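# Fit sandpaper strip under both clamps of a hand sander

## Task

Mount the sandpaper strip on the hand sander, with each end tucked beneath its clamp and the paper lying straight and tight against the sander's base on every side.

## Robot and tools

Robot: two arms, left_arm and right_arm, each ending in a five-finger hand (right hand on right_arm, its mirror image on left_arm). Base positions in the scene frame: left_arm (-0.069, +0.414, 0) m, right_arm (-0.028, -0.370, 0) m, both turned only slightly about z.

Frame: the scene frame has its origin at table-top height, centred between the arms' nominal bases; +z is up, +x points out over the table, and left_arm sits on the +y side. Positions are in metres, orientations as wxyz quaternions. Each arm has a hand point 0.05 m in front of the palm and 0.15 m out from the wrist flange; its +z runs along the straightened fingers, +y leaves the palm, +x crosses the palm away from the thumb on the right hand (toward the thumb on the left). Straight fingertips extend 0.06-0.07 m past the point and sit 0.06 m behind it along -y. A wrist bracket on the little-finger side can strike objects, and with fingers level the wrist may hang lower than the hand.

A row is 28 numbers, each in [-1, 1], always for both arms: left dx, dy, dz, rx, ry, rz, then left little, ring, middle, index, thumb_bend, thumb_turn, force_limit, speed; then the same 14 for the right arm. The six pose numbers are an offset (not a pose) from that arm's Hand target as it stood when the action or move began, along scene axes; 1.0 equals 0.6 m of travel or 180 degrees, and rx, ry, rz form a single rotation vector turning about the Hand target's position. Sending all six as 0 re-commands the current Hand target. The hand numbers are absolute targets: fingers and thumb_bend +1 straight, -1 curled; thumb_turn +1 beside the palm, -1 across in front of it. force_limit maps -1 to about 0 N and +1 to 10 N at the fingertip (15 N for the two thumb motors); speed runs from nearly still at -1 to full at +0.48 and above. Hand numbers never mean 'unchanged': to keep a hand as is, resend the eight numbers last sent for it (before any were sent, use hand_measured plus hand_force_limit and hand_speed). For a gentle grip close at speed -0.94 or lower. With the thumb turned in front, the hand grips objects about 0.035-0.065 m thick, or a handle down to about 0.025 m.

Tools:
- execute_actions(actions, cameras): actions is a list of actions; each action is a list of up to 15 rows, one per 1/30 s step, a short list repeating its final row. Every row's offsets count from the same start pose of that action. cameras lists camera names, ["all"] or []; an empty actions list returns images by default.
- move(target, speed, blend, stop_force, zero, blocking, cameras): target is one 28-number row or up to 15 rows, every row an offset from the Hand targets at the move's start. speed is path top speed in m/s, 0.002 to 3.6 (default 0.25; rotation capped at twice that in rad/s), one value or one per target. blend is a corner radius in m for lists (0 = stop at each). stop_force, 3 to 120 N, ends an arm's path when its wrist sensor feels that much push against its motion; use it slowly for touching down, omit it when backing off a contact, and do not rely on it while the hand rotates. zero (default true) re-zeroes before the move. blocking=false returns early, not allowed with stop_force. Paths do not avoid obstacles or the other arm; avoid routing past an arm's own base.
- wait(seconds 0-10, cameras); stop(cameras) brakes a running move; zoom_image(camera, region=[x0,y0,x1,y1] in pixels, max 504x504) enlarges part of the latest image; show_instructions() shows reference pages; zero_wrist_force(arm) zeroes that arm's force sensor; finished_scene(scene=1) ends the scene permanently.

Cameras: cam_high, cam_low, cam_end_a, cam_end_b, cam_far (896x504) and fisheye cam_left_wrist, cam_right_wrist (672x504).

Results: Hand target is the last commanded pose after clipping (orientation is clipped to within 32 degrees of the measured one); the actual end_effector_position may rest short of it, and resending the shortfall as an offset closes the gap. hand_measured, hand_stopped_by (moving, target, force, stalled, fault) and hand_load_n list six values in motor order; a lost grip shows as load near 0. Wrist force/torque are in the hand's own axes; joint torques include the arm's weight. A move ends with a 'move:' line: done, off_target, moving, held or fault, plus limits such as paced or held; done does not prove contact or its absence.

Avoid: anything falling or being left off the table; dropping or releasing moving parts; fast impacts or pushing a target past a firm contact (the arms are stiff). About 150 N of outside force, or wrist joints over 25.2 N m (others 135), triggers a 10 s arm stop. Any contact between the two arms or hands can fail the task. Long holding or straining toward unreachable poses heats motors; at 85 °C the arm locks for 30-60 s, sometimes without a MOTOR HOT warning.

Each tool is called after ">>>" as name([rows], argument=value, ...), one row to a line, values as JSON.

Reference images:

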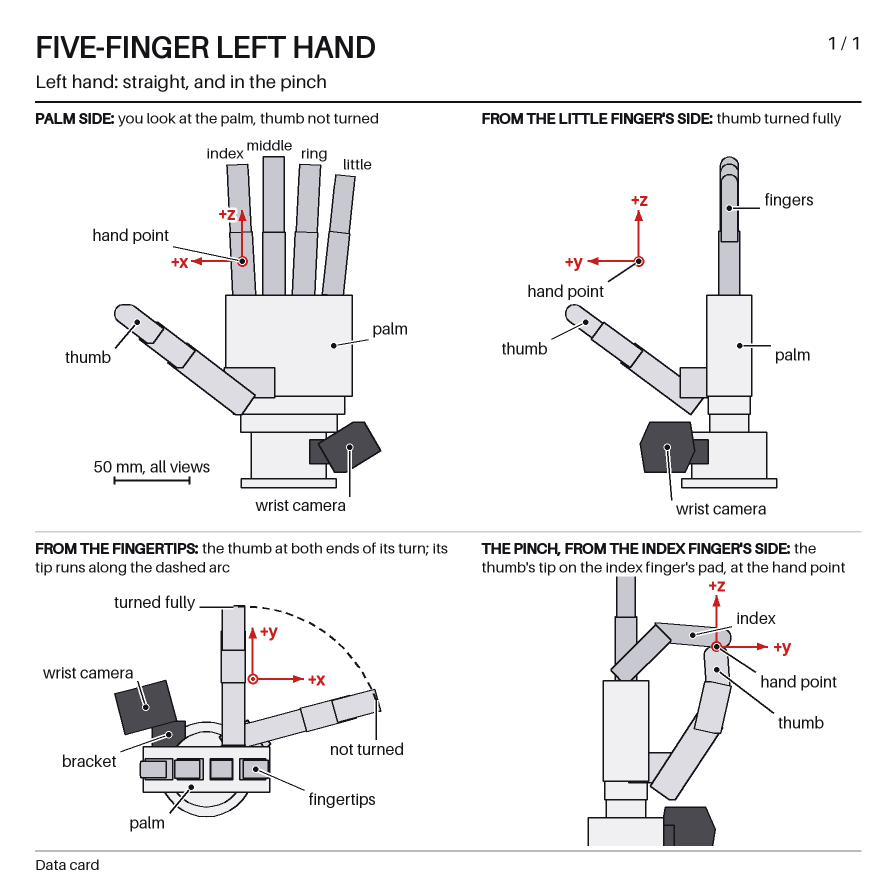

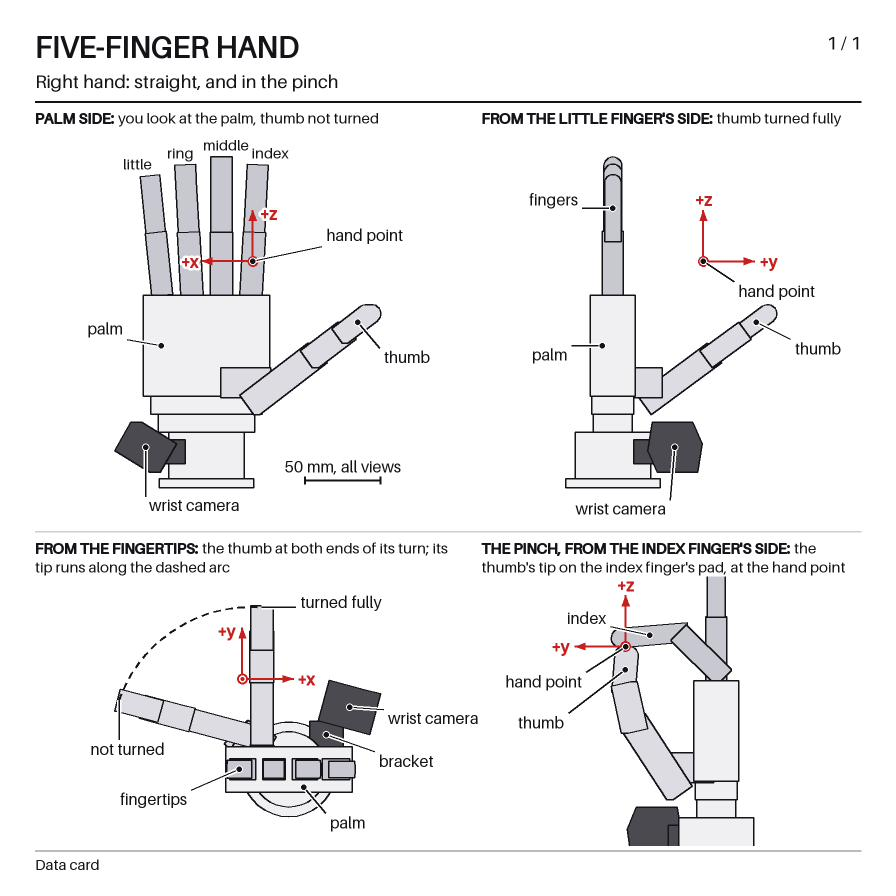

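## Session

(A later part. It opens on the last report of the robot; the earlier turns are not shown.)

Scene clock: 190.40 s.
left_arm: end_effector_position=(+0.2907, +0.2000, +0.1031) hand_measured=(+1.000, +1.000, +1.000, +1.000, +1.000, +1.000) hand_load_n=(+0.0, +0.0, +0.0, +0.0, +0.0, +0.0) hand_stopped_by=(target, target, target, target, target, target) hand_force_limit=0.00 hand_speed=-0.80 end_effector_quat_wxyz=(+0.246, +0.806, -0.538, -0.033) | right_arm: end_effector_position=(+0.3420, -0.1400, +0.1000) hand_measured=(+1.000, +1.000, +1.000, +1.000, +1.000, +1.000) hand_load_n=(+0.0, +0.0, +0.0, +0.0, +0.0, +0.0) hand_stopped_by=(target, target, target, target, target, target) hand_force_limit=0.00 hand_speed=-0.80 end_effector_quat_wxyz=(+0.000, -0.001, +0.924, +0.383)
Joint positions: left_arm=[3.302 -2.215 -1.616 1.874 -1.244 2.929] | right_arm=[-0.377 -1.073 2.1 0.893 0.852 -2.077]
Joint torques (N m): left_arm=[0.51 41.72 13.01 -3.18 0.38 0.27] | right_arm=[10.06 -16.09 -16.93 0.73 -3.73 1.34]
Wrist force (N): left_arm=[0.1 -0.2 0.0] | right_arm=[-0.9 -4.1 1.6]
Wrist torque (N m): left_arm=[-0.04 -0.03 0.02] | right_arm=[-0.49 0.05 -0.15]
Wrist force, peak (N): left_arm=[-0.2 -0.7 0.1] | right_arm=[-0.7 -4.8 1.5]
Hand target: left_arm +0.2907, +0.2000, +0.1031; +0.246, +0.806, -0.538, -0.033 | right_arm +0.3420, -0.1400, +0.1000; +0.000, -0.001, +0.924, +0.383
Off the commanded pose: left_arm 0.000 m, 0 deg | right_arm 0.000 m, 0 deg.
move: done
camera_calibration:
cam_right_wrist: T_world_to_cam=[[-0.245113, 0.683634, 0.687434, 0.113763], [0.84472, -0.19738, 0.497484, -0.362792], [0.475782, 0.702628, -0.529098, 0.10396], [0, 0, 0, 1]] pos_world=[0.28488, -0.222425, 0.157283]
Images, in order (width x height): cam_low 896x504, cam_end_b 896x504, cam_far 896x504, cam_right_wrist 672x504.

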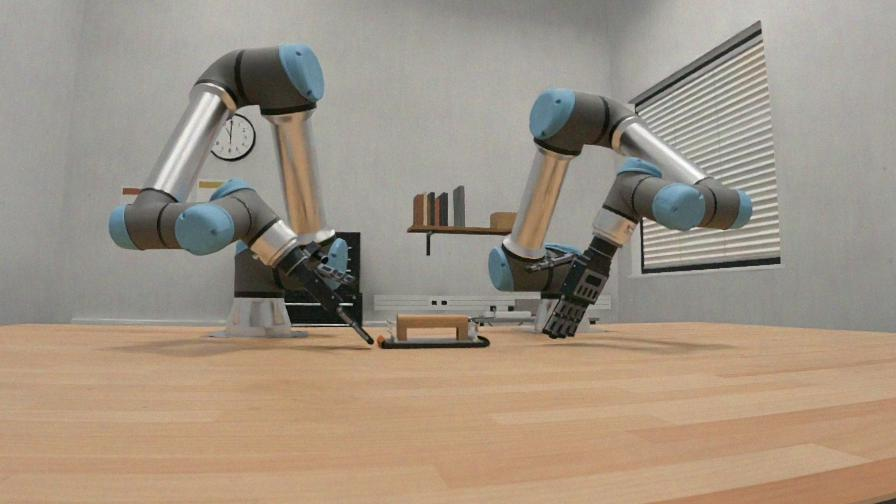

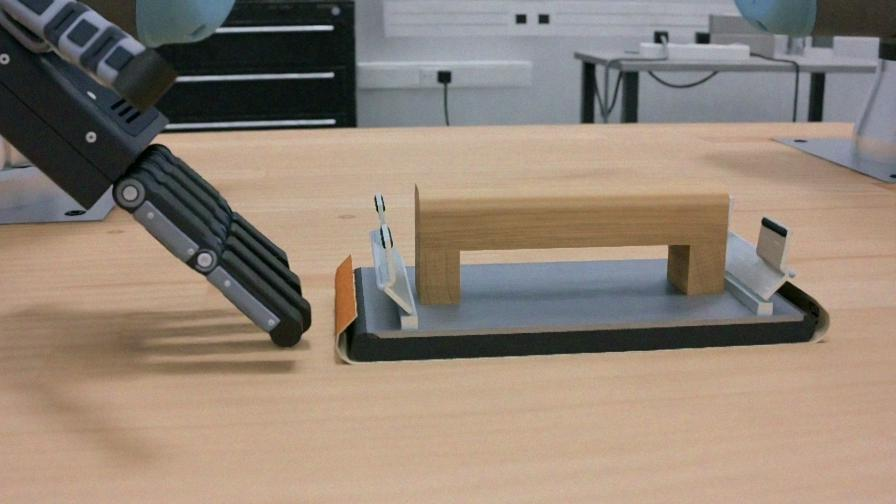

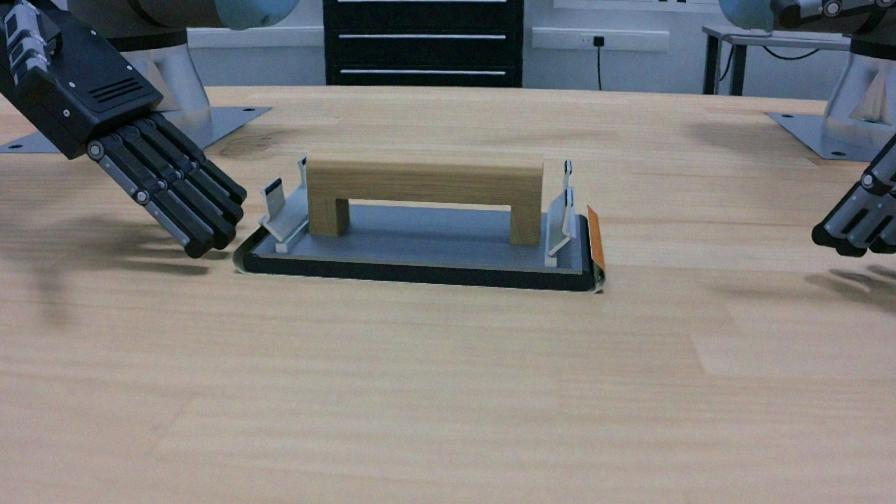

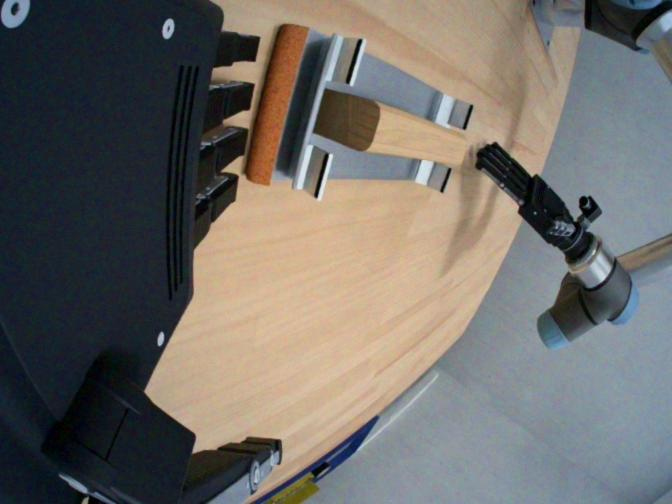

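>>> zero_wrist_force(arm="right_arm")

>>> move(target=[0,0,0,0,0,0,1,1,1,1,1,1,0,-0.8,0,0.02,0,0,0,0,1,1,1,1,1,1,0,-0.8], speed=0.03, stop_force=4, cameras=["cam_right_wrist","cam_far","cam_end_b"])

>>> zoom_image(camera="cam_end_b", region=[240, 190, 440, 380])

Wrist force sensor zeroed.

Scene clock: 200.33 s.
left_arm: end_effector_position=(+0.2907, +0.2000, +0.1031) hand_measured=(+1.000, +1.000, +1.000, +1.000, +1.000, +1.000) hand_load_n=(+0.0, +0.0, +0.0, -0.5, +0.0, +0.0) hand_stopped_by=(target, target, target, target, target, target) hand_force_limit=0.00 hand_speed=-0.80 end_effector_quat_wxyz=(+0.246, +0.806, -0.538, -0.033) | right_arm: end_effector_position=(+0.3420, -0.1280, +0.1000) hand_measured=(+1.000, +1.000, +1.000, +1.000, +1.000, +1.000) hand_load_n=(+0.0, +0.0, +0.0, +0.0, +0.0, +0.0) hand_stopped_by=(target, target, target, target, target, target) hand_force_limit=0.00 hand_speed=-0.80 end_effector_quat_wxyz=(+0.000, -0.001, +0.924, +0.383)
Joint positions: left_arm=[3.302 -2.215 -1.616 1.874 -1.244 2.929] | right_arm=[-0.341 -1.077 2.094 0.872 0.84 -2.031]
Joint torques (N m): left_arm=[0.31 41.63 13.28 -3.23 0.39 0.42] | right_arm=[10.25 -40.02 -16.96 0.75 -3.89 1.28]
Wrist force (N, zeroed by zero_wrist_force on right_arm): left_arm=[-0.2 -0.2 -0.3] | right_arm=[0.4 0.1 -0.5]
Wrist torque (N m, zeroed by zero_wrist_force on right_arm): left_arm=[-0.02 0.02 -0.01] | right_arm=[0.00 -0.05 0.01]
Wrist force, peak (N, zeroed by zero_wrist_force on right_arm): left_arm=[-0.3 -0.6 -0.2] | right_arm=[0.6 -0.6 0.4]
Hand target: left_arm +0.2907, +0.2000, +0.1031; +0.246, +0.806, -0.538, -0.033 | right_arm +0.3420, -0.1280, +0.1000; +0.000, -0.001, +0.924, +0.383
Off the commanded pose: left_arm 0.000 m, 0 deg | right_arm 0.000 m, 0 deg.
move: done
camera_calibration:
cam_right_wrist: T_world_to_cam=[[-0.245113, 0.683634, 0.687434, 0.10556], [0.84472, -0.19738, 0.497484, -0.360423], [0.475782, 0.702628, -0.529098, 0.0955282], [0, 0, 0, 1]] pos_world=[0.28488, -0.210425, 0.157283]
Images, in order (width x height): cam_end_b 896x504, cam_far 896x504, cam_right_wrist 672x504.

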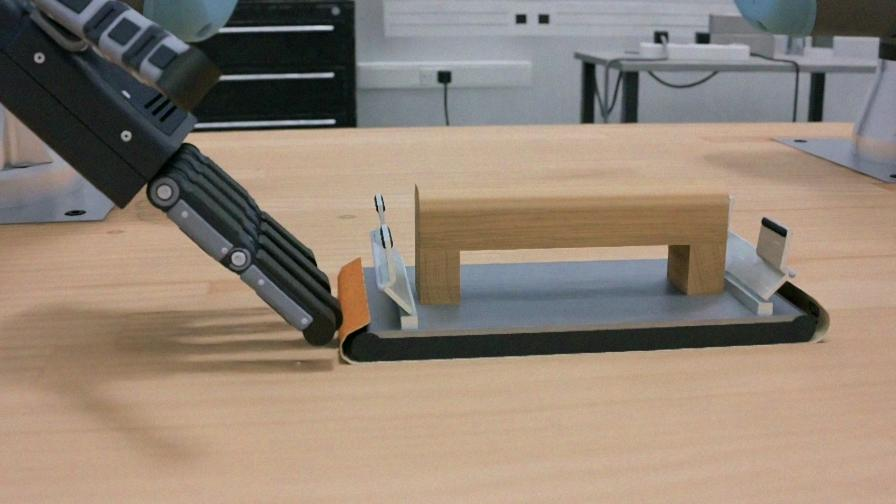

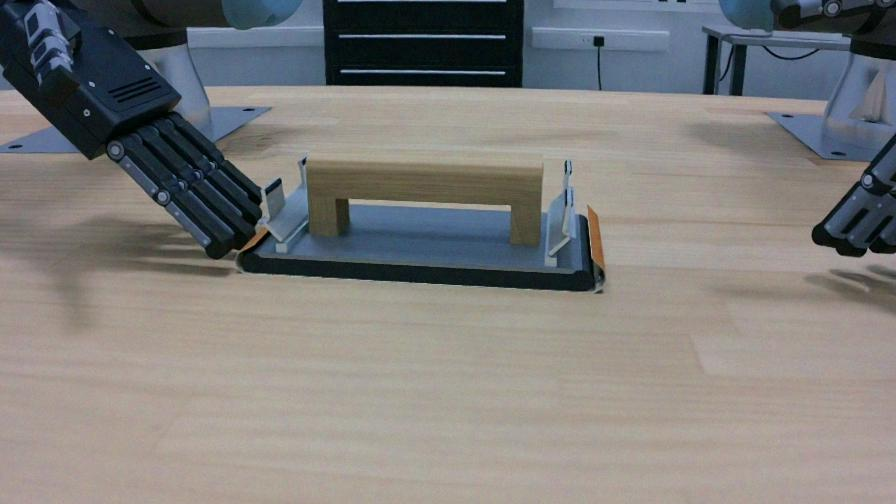

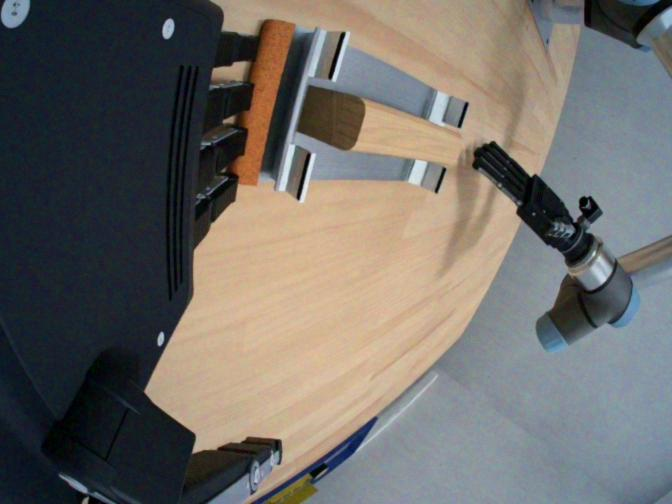

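Scaled by 2.520 from the camera's 896x504 image, which has a finer 1280x720 frame.

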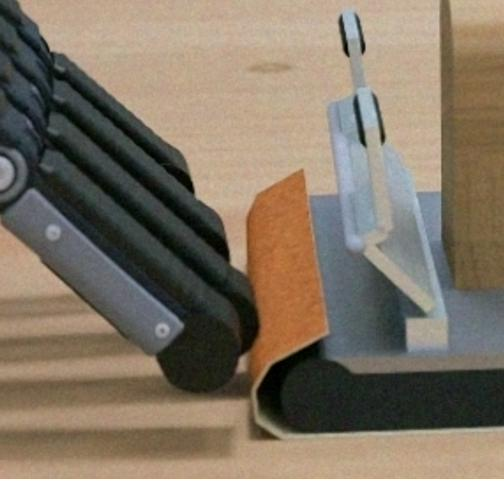

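>>> move(target=[0,0,0,0,0,0,1,1,1,1,1,1,0,-0.8,0,0.008,0,0,0,0,1,1,1,1,1,1,0,-0.8], speed=0.02, stop_force=4, cameras=["cam_right_wrist","cam_end_b"])

>>> zoom_image(camera="cam_end_b", region=[280, 190, 440, 380])

>>> zoom_image(camera="cam_right_wrist", region=[190, 10, 350, 220])

Scene clock: 204.53 s.
left_arm: end_effector_position=(+0.2907, +0.2000, +0.1031) hand_measured=(+1.000, +1.000, +1.000, +1.000, +1.000, +1.000) hand_load_n=(+0.0, +0.0, +0.0, +0.0, +0.0, +0.0) hand_stopped_by=(target, target, target, target, target, target) hand_force_limit=0.00 hand_speed=-0.80 end_effector_quat_wxyz=(+0.246, +0.806, -0.538, -0.033) | right_arm: end_effector_position=(+0.3420, -0.1232, +0.1000) hand_measured=(+1.000, +1.000, +1.000, +1.000, +1.000, +1.000) hand_load_n=(+0.0, +0.0, +0.5, +0.0, +0.0, +0.0) hand_stopped_by=(target, target, target, target, target, target) hand_force_limit=0.00 hand_speed=-0.80 end_effector_quat_wxyz=(+0.000, -0.001, +0.924, +0.383)
Joint positions: left_arm=[3.302 -2.215 -1.616 1.874 -1.244 2.929] | right_arm=[-0.327 -1.079 2.092 0.864 0.836 -2.013]
Joint torques (N m): left_arm=[0.44 41.54 13.23 -3.26 0.38 0.46] | right_arm=[10.73 -39.38 -15.91 0.79 -3.96 1.38]
Wrist force (N, zeroed by zero_wrist_force on right_arm): left_arm=[0.2 -0.3 0.1] | right_arm=[-0.1 -1.7 -3.3]
Wrist torque (N m, zeroed by zero_wrist_force on right_arm): left_arm=[-0.04 -0.03 0.02] | right_arm=[0.12 -0.01 -0.05]
Wrist force, peak (N, zeroed by zero_wrist_force on right_arm): left_arm=[-0.3 -0.1 -0.6] | right_arm=[-0.1 -1.7 -3.3]
Hand target: left_arm +0.2907, +0.2000, +0.1031; +0.246, +0.806, -0.538, -0.033 | right_arm +0.3420, -0.1232, +0.1000; +0.000, -0.001, +0.924, +0.383
Off the commanded pose: left_arm 0.000 m, 0 deg | right_arm 0.000 m, 0 deg.
move: done
camera_calibration:
cam_right_wrist: T_world_to_cam=[[-0.245113, 0.683634, 0.687434, 0.102278], [0.84472, -0.19738, 0.497484, -0.359476], [0.475782, 0.702628, -0.529098, 0.0921556], [0, 0, 0, 1]] pos_world=[0.28488, -0.205625, 0.157283]
Images, in order (width x height): cam_end_b 896x504, cam_right_wrist 672x504.

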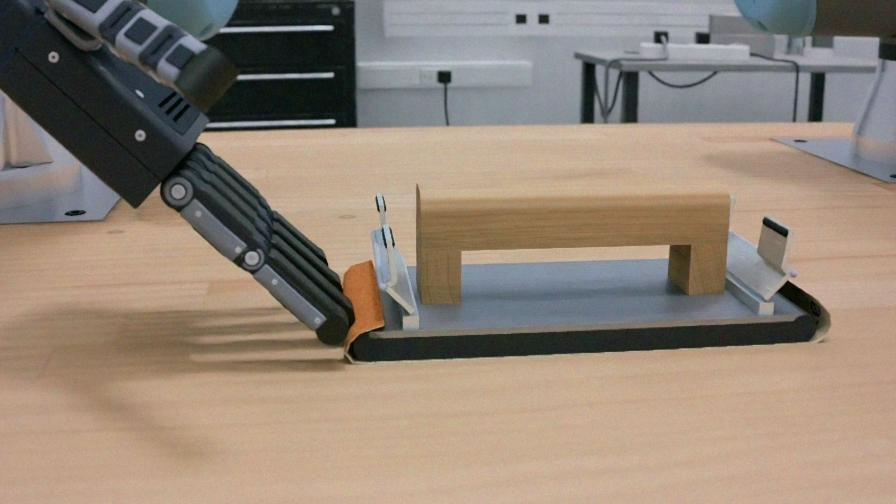

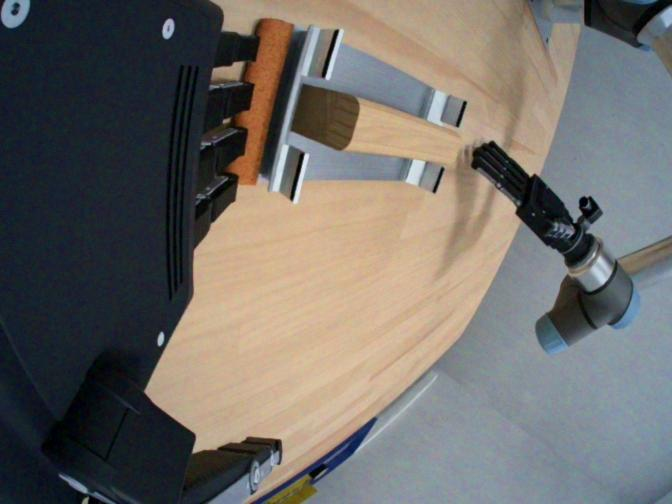

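Scaled by 2.653 from the camera's 896x504 image, which has a finer 1280x720 frame.

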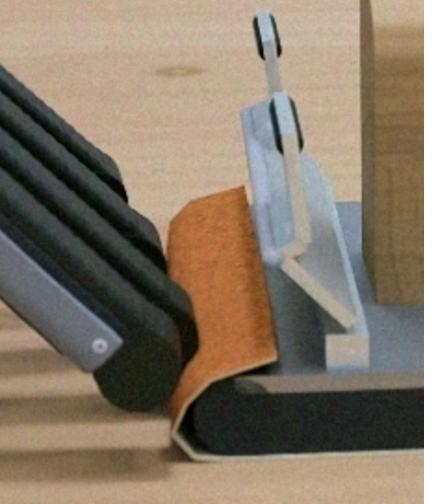

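Scaled by 2.400 from the camera's 672x504 image, which has a finer 960x720 frame.

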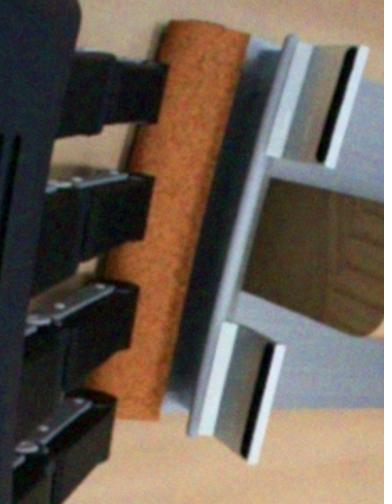

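>>> move([
  [0.0655,-0.1667,0.2448,-0.0490,0.0774,0.3682,1,-1,-1,1,1,1,0,-0.3,0,0,0,0,0,0,1,1,1,1,1,1,0,-0.8],
  [0.0655,-0.4333,0.1615,-0.0490,0.0774,0.3682,1,-1,-1,1,1,1,0,-0.3,0,0,0,0,0,0,1,1,1,1,1,1,0,-0.8],
], speed=0.25, blend=[0.03,0], cameras=["all"])

Scene clock: 247.63 s.
left_arm: end_effector_position=(+0.3300, -0.0600, +0.2000) hand_measured=(+1.000, -1.000, -1.000, +1.000, +1.000, +1.000) hand_load_n=(+0.0, +0.0, +0.0, +0.0, +0.0, +0.0) hand_stopped_by=(target, target, target, target, target, target) hand_force_limit=0.00 hand_speed=-0.30 end_effector_quat_wxyz=(+0.341, +0.938, +0.019, +0.053) | right_arm: end_effector_position=(+0.3420, -0.1232, +0.1000) hand_measured=(+1.000, +1.000, +1.000, +1.000, +1.000, +1.000) hand_load_n=(+0.0, +0.0, +0.0, +0.0, -0.5, +0.0) hand_stopped_by=(target, target, target, target, target, target) hand_force_limit=0.00 hand_speed=-0.80 end_effector_quat_wxyz=(+0.000, -0.001, +0.924, +0.383)
Joint positions: left_arm=[2.826 -1.937 -1.655 2.43 -0.979 1.044] | right_arm=[-0.327 -1.079 2.092 0.864 0.836 -2.013]
Joint torques (N m): left_arm=[-7.2 24.05 27.01 0.85 -1.28 -2.63] | right_arm=[10.97 -38.46 -16.11 0.61 -4.01 1.39]
Wrist force (N, zeroed by zero_wrist_force on right_arm): left_arm=[-0.2 -0.2 0.1] | right_arm=[-0.2 -1.7 -2.9]
Wrist torque (N m, zeroed by zero_wrist_force on right_arm): left_arm=[-0.04 0.02 0.01] | right_arm=[0.10 0.00 -0.05]
Wrist force, peak (N, zeroed by zero_wrist_force on right_arm): left_arm=[-0.4 0.9 1.3] | right_arm=[-0.1 -1.4 -3.6]
Hand target: left_arm +0.3300, -0.0600, +0.2000; +0.341, +0.938, +0.019, +0.053 | right_arm +0.3420, -0.1232, +0.1000; +0.000, -0.001, +0.924, +0.383
Off the commanded pose: left_arm 0.000 m, 0 deg | right_arm 0.000 m, 0 deg.
move: done
camera_calibration:
cam_left_wrist: T_world_to_cam=[[0.278594, 0.732838, -0.620753, 0.0814586], [0.746335, 0.241595, 0.620174, -0.364079], [0.604458, -0.636066, -0.479635, -0.0288112], [0, 0, 0, 1]] pos_world=[0.266446, 0.00993795, 0.262539]
cam_right_wrist: T_world_to_cam=[[-0.245113, 0.683634, 0.687434, 0.102278], [0.84472, -0.19738, 0.497484, -0.359476], [0.475782, 0.702628, -0.529098, 0.0921556], [0, 0, 0, 1]] pos_world=[0.28488, -0.205625, 0.157283]

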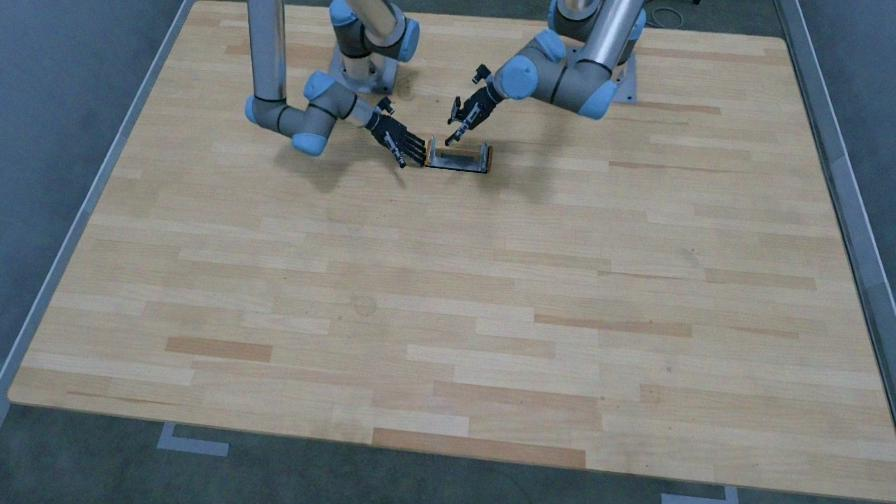

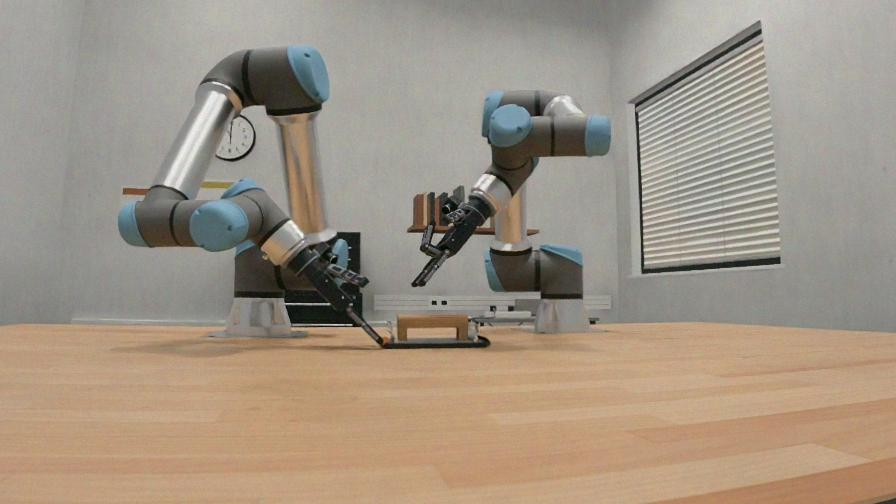

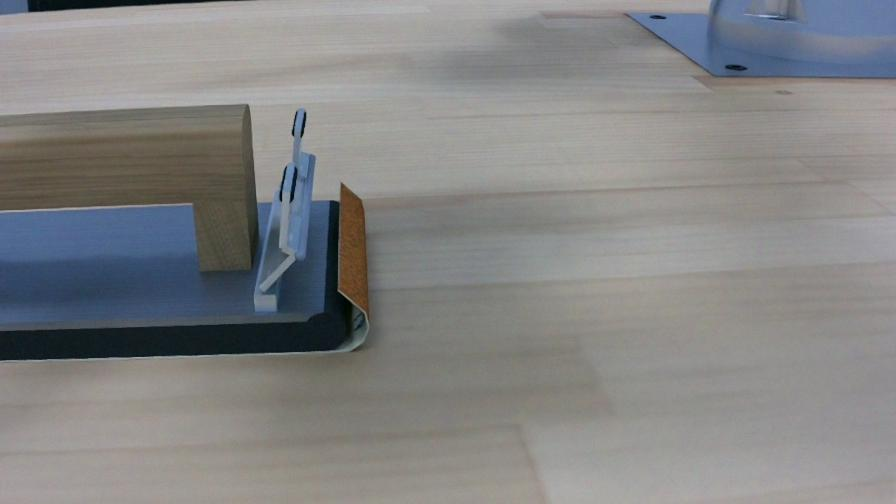

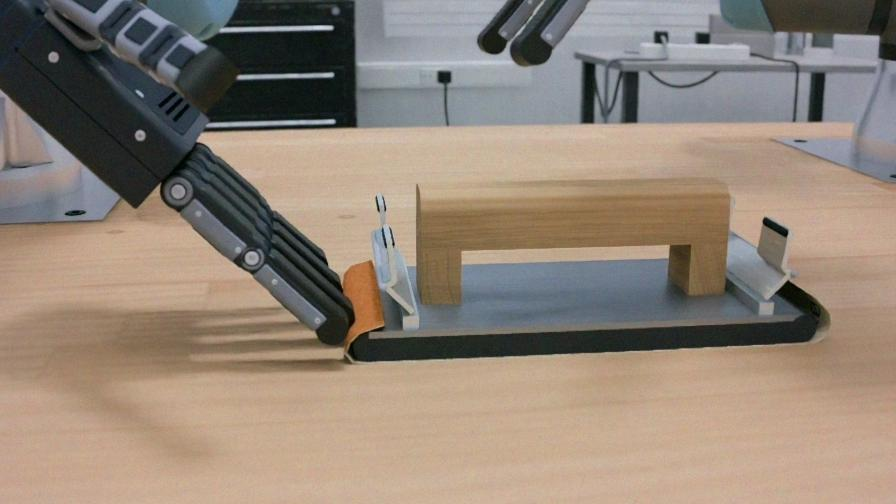

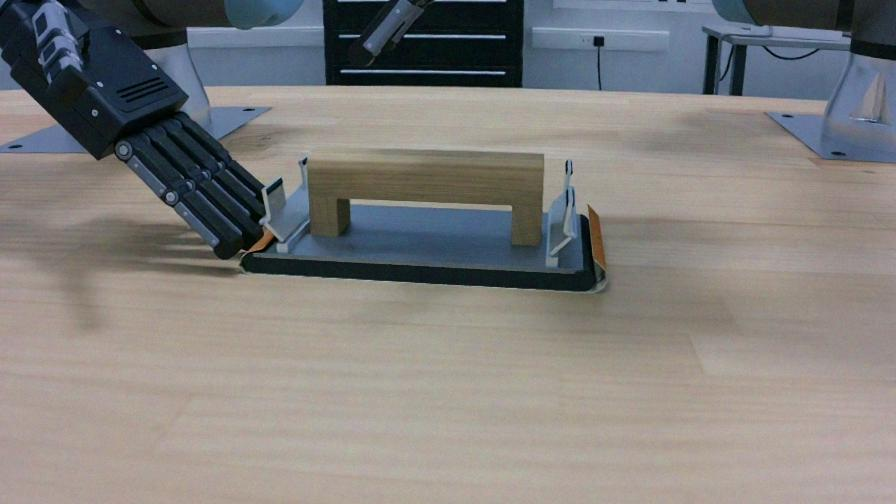

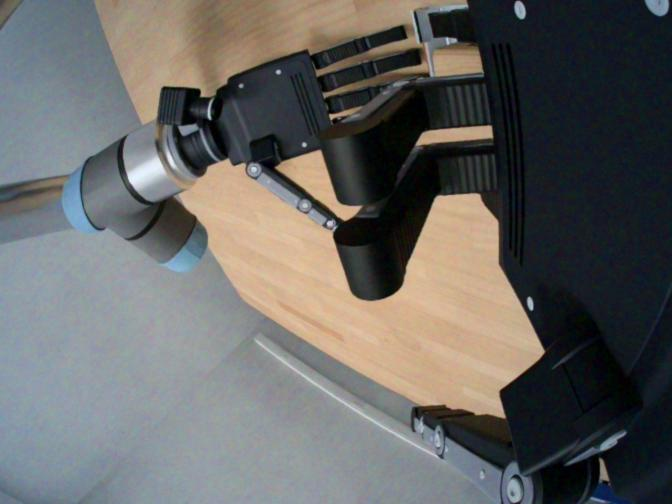

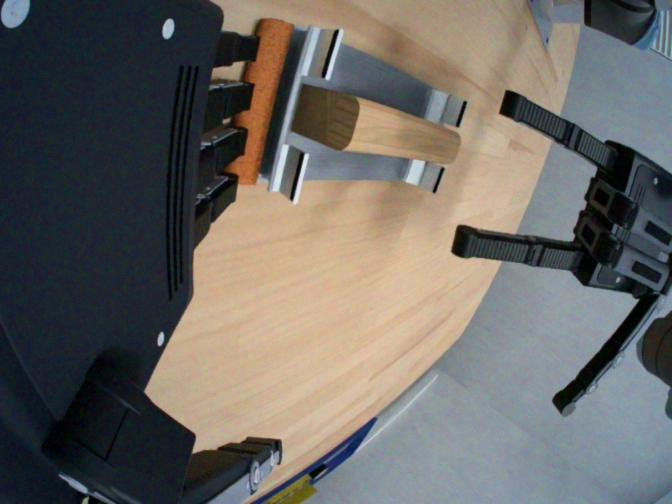

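>>> zero_wrist_force(arm="left_arm")

>>> move(target=[0,-0.0462,-0.113,0,0,0,1,-1,-1,1,1,1,0,-0.3,0,0,0,0,0,0,1,1,1,1,1,1,0,-0.8], speed=0.12, stop_force=4, cameras=["all"])

>>> zoom_image(camera="cam_end_b", region=[320, 150, 520, 380])

>>> zoom_image(camera="cam_right_wrist", region=[190, 10, 400, 220])

Wrist force sensor zeroed.

Scene clock: 255.07 s.
left_arm: end_effector_position=(+0.3300, -0.0877, +0.1322) hand_measured=(+1.000, -1.000, -1.000, +1.000, +1.000, +1.000) hand_load_n=(+0.0, +0.0, +0.0, +0.0, +0.0, +0.0) hand_stopped_by=(target, target, target, target, target, target) hand_force_limit=0.00 hand_speed=-0.30 end_effector_quat_wxyz=(+0.341, +0.938, +0.019, +0.053) | right_arm: end_effector_position=(+0.3420, -0.1232, +0.1000) hand_measured=(+1.000, +1.000, +1.000, +1.000, +1.000, +1.000) hand_load_n=(+0.0, +0.0, +0.0, +0.0, +0.0, +0.0) hand_stopped_by=(target, target, target, target, target, target) hand_force_limit=0.00 hand_speed=-0.80 end_effector_quat_wxyz=(+0.000, -0.001, +0.924, +0.383)
Joint positions: left_arm=[2.766 -2.047 -1.677 2.599 -1.005 0.978] | right_arm=[-0.327 -1.079 2.092 0.864 0.836 -2.013]
Joint torques (N m): left_arm=[-7.8 27.68 25.28 0.89 -1.19 -2.3] | right_arm=[10.81 -39.15 -16.35 0.73 -4.05 1.36]
Wrist force (N, zeroed by zero_wrist_force): left_arm=[0.2 0.2 0.0] | right_arm=[-0.2 -1.5 -2.8]
Wrist torque (N m, zeroed by zero_wrist_force): left_arm=[0.01 -0.04 0.01] | right_arm=[0.11 -0.01 -0.06]
Wrist force, peak (N, zeroed by zero_wrist_force): left_arm=[0.5 0.7 -0.9] | right_arm=[0.1 -1.3 -3.6]
Hand target: left_arm +0.3300, -0.0877, +0.1322; +0.341, +0.938, +0.019, +0.053 | right_arm +0.3420, -0.1232, +0.1000; +0.000, -0.001, +0.924, +0.383
Off the commanded pose: left_arm 0.000 m, 0 deg | right_arm 0.000 m, 0 deg.
move: done
camera_calibration:
cam_left_wrist: T_world_to_cam=[[0.27855, 0.732884, -0.620718, 0.05975], [0.74632, 0.241611, 0.620186, -0.315313], [0.604496, -0.636007, -0.479666, -0.0790162], [0, 0, 0, 1]] pos_world=[0.266446, -0.0178617, 0.194739]
cam_right_wrist: T_world_to_cam=[[-0.245113, 0.683634, 0.687434, 0.102278], [0.84472, -0.19738, 0.497484, -0.359476], [0.475782, 0.702628, -0.529098, 0.0921556], [0, 0, 0, 1]] pos_world=[0.28488, -0.205625, 0.157283]

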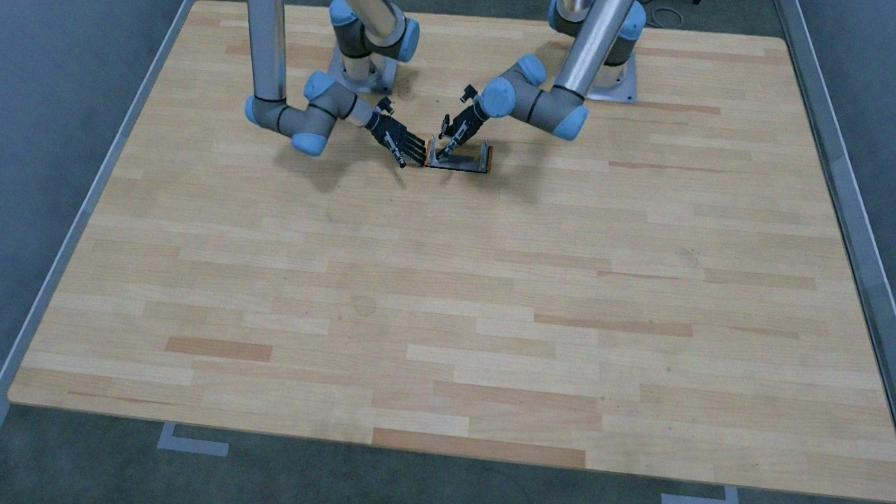

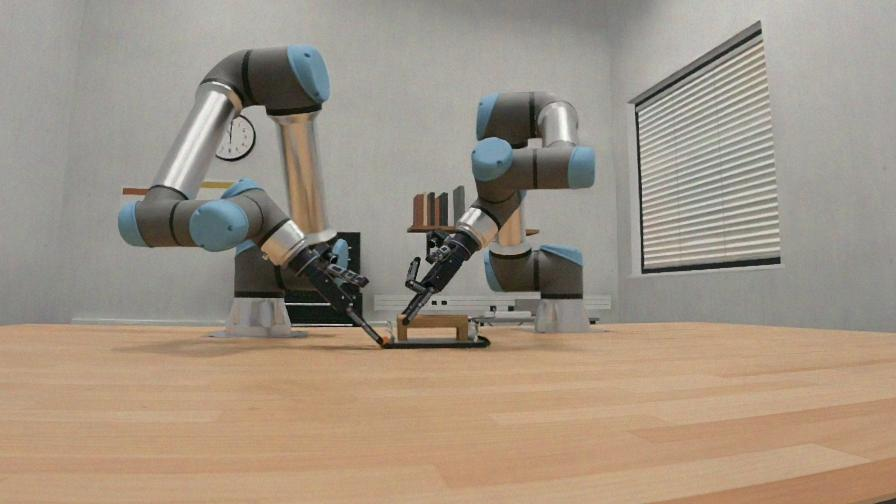

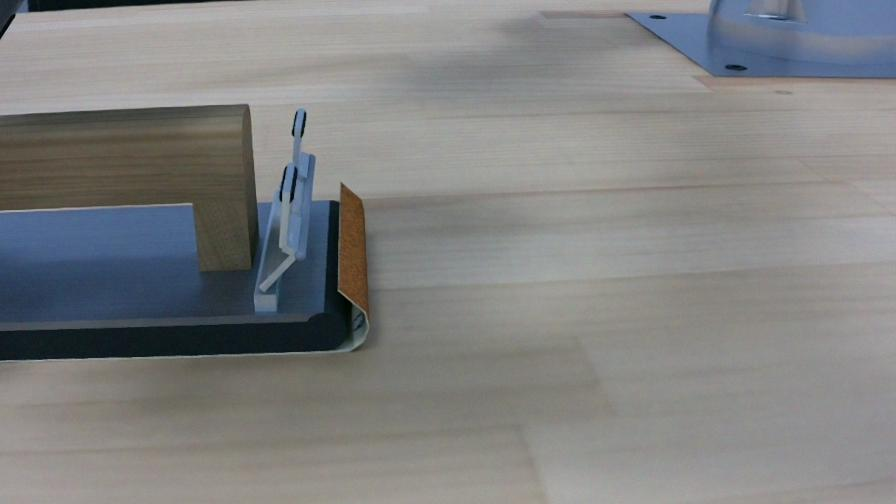

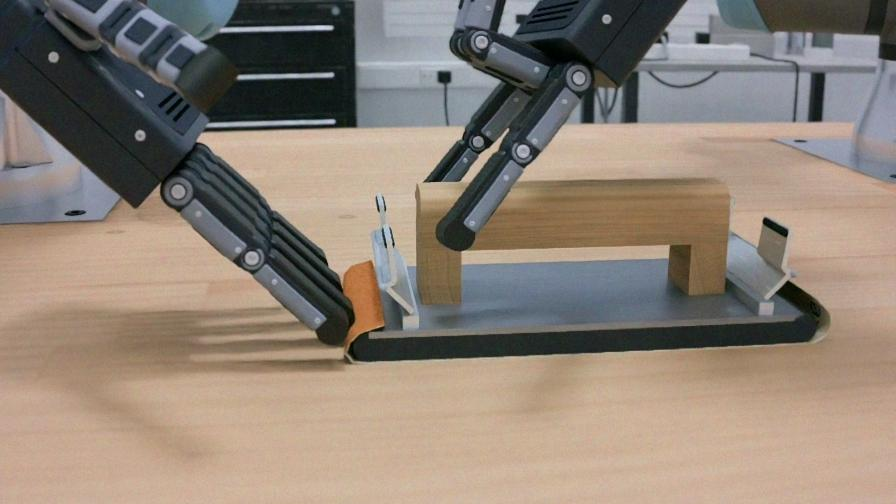

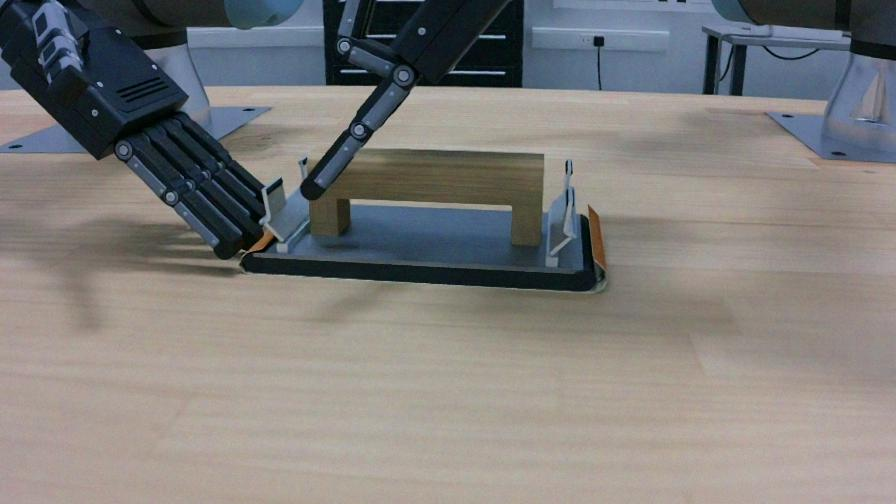

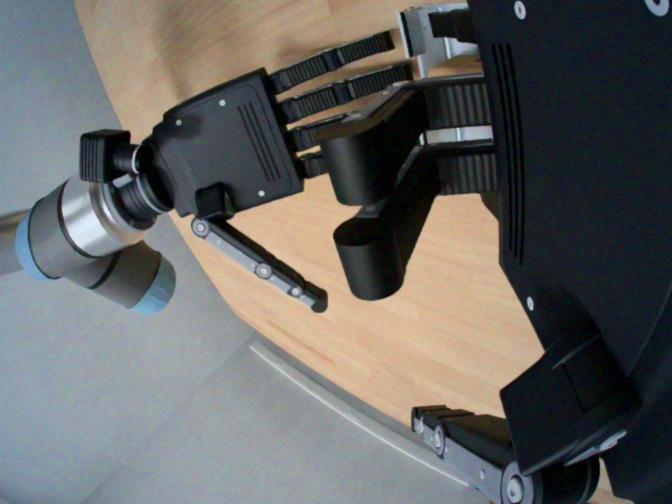

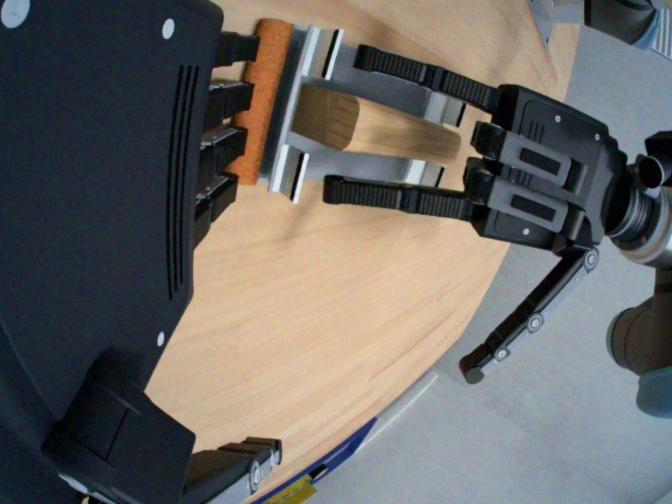

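Scaled by 2.191 from the camera's 896x504 image, which has a finer 1280x720 frame.

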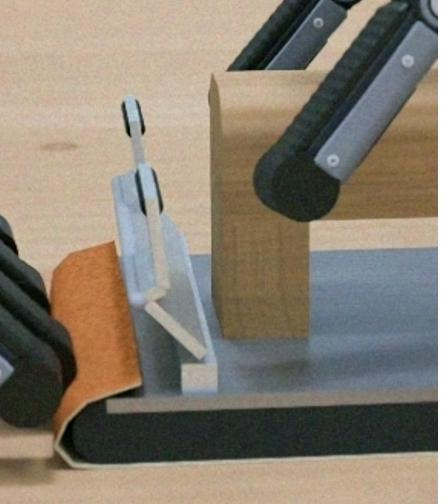

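Scaled by 2.400 from the camera's 672x504 image, which has a finer 960x720 frame.

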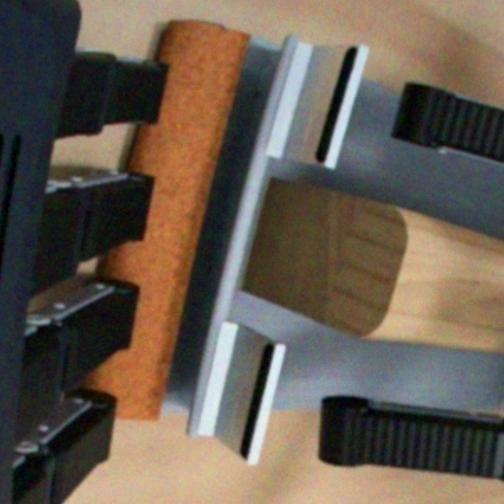

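>>> move(target=[-0.0033,-0.0433,-0.0067,0,0,0,1,-1,-1,1,1,1,0,-0.3,0,0,0,0,0,0,1,1,1,1,1,1,0,-0.8], speed=0.03, stop_force=6, cameras=["cam_end_b","cam_right_wrist","cam_far"])

>>> zoom_image(camera="cam_end_b", region=[320, 150, 520, 380])

>>> zoom_image(camera="cam_right_wrist", region=[190, 10, 400, 220])

Scene clock: 261.07 s.
left_arm: end_effector_position=(+0.3280, -0.1137, +0.1282) hand_measured=(+1.000, -1.000, -1.000, +1.000, +1.000, +1.000) hand_load_n=(+0.0, +0.0, +0.0, +0.0, +0.0, +0.0) hand_stopped_by=(target, target, target, target, target, target) hand_force_limit=0.00 hand_speed=-0.30 end_effector_quat_wxyz=(+0.341, +0.938, +0.019, +0.053) | right_arm: end_effector_position=(+0.3420, -0.1232, +0.1000) hand_measured=(+1.000, +1.000, +1.000, +1.000, +1.000, +1.000) hand_load_n=(+0.0, +0.0, -0.5, +0.0, +0.0, +0.0) hand_stopped_by=(target, target, target, target, target, target) hand_force_limit=0.00 hand_speed=-0.80 end_effector_quat_wxyz=(+0.000, -0.001, +0.924, +0.383)
Joint positions: left_arm=[2.711 -2.08 -1.629 2.614 -1.029 0.92] | right_arm=[-0.327 -1.079 2.092 0.864 0.835 -2.013]
Joint torques (N m): left_arm=[-7.77 29.45 25.18 1.01 -1.28 -2.33] | right_arm=[8.42 -37.33 -14.27 1.55 -0.86 1.18]
Wrist force (N, zeroed by zero_wrist_force): left_arm=[-0.4 -0.2 -0.2] | right_arm=[0.1 0.2 -1.8]
Wrist torque (N m, zeroed by zero_wrist_force): left_arm=[-0.02 0.06 -0.01] | right_arm=[0.02 -0.06 0.00]
Wrist force, peak (N, zeroed by zero_wrist_force): left_arm=[-0.1 -2.9 -4.3] | right_arm=[0.3 -1.4 -4.3]
Hand target: left_arm +0.3280, -0.1137, +0.1282; +0.341, +0.938, +0.019, +0.053 | right_arm +0.3420, -0.1232, +0.1000; +0.000, -0.001, +0.924, +0.383
Off the commanded pose: left_arm 0.000 m, 0 deg | right_arm 0.000 m, 0 deg.
move: done
camera_calibration:
cam_right_wrist: T_world_to_cam=[[-0.245171, 0.683646, 0.6874, 0.102303], [0.844703, -0.197333, 0.49753, -0.359469], [0.475781, 0.702629, -0.529098, 0.0921559], [0, 0, 0, 1]] pos_world=[0.28488, -0.205625, 0.157283]
Images, in order (width x height): cam_end_b 896x504, cam_far 896x504, cam_right_wrist 672x504.

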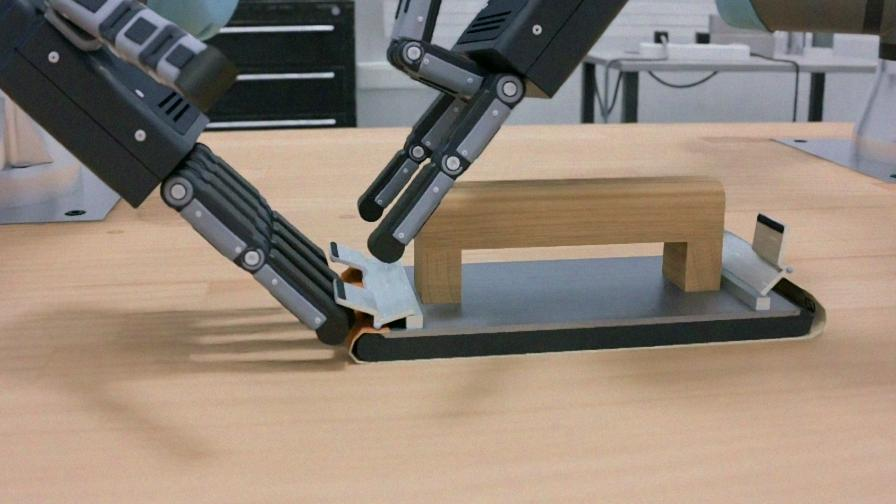

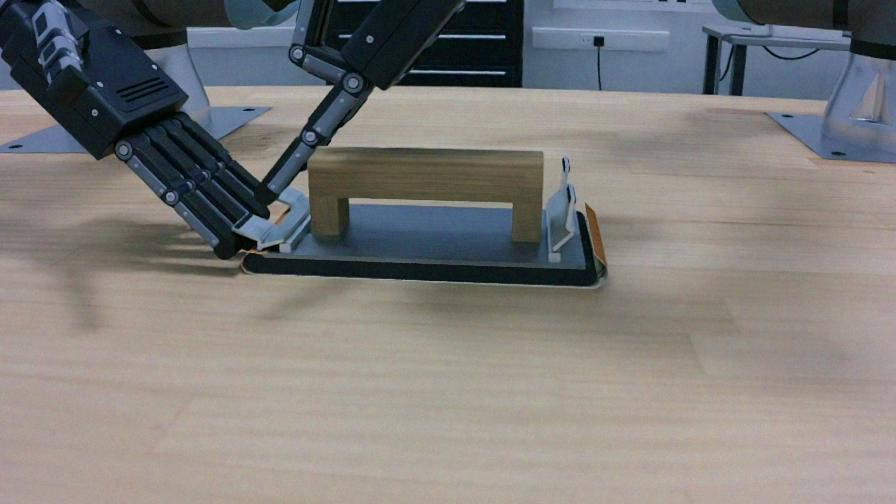

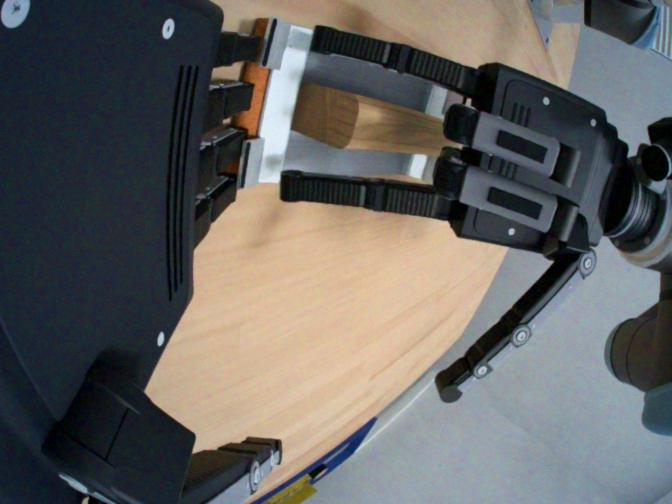

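Scaled by 2.191 from the camera's 896x504 image, which has a finer 1280x720 frame.

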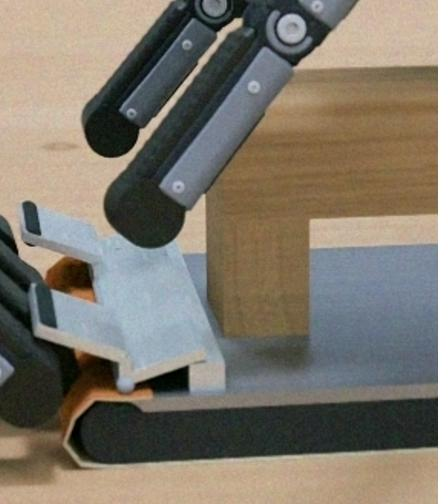

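Scaled by 2.400 from the camera's 672x504 image, which has a finer 960x720 frame.

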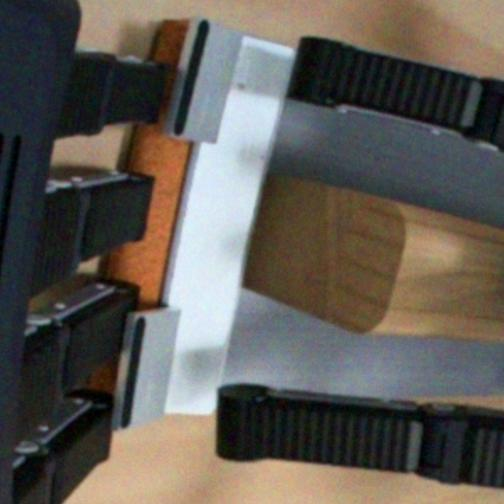

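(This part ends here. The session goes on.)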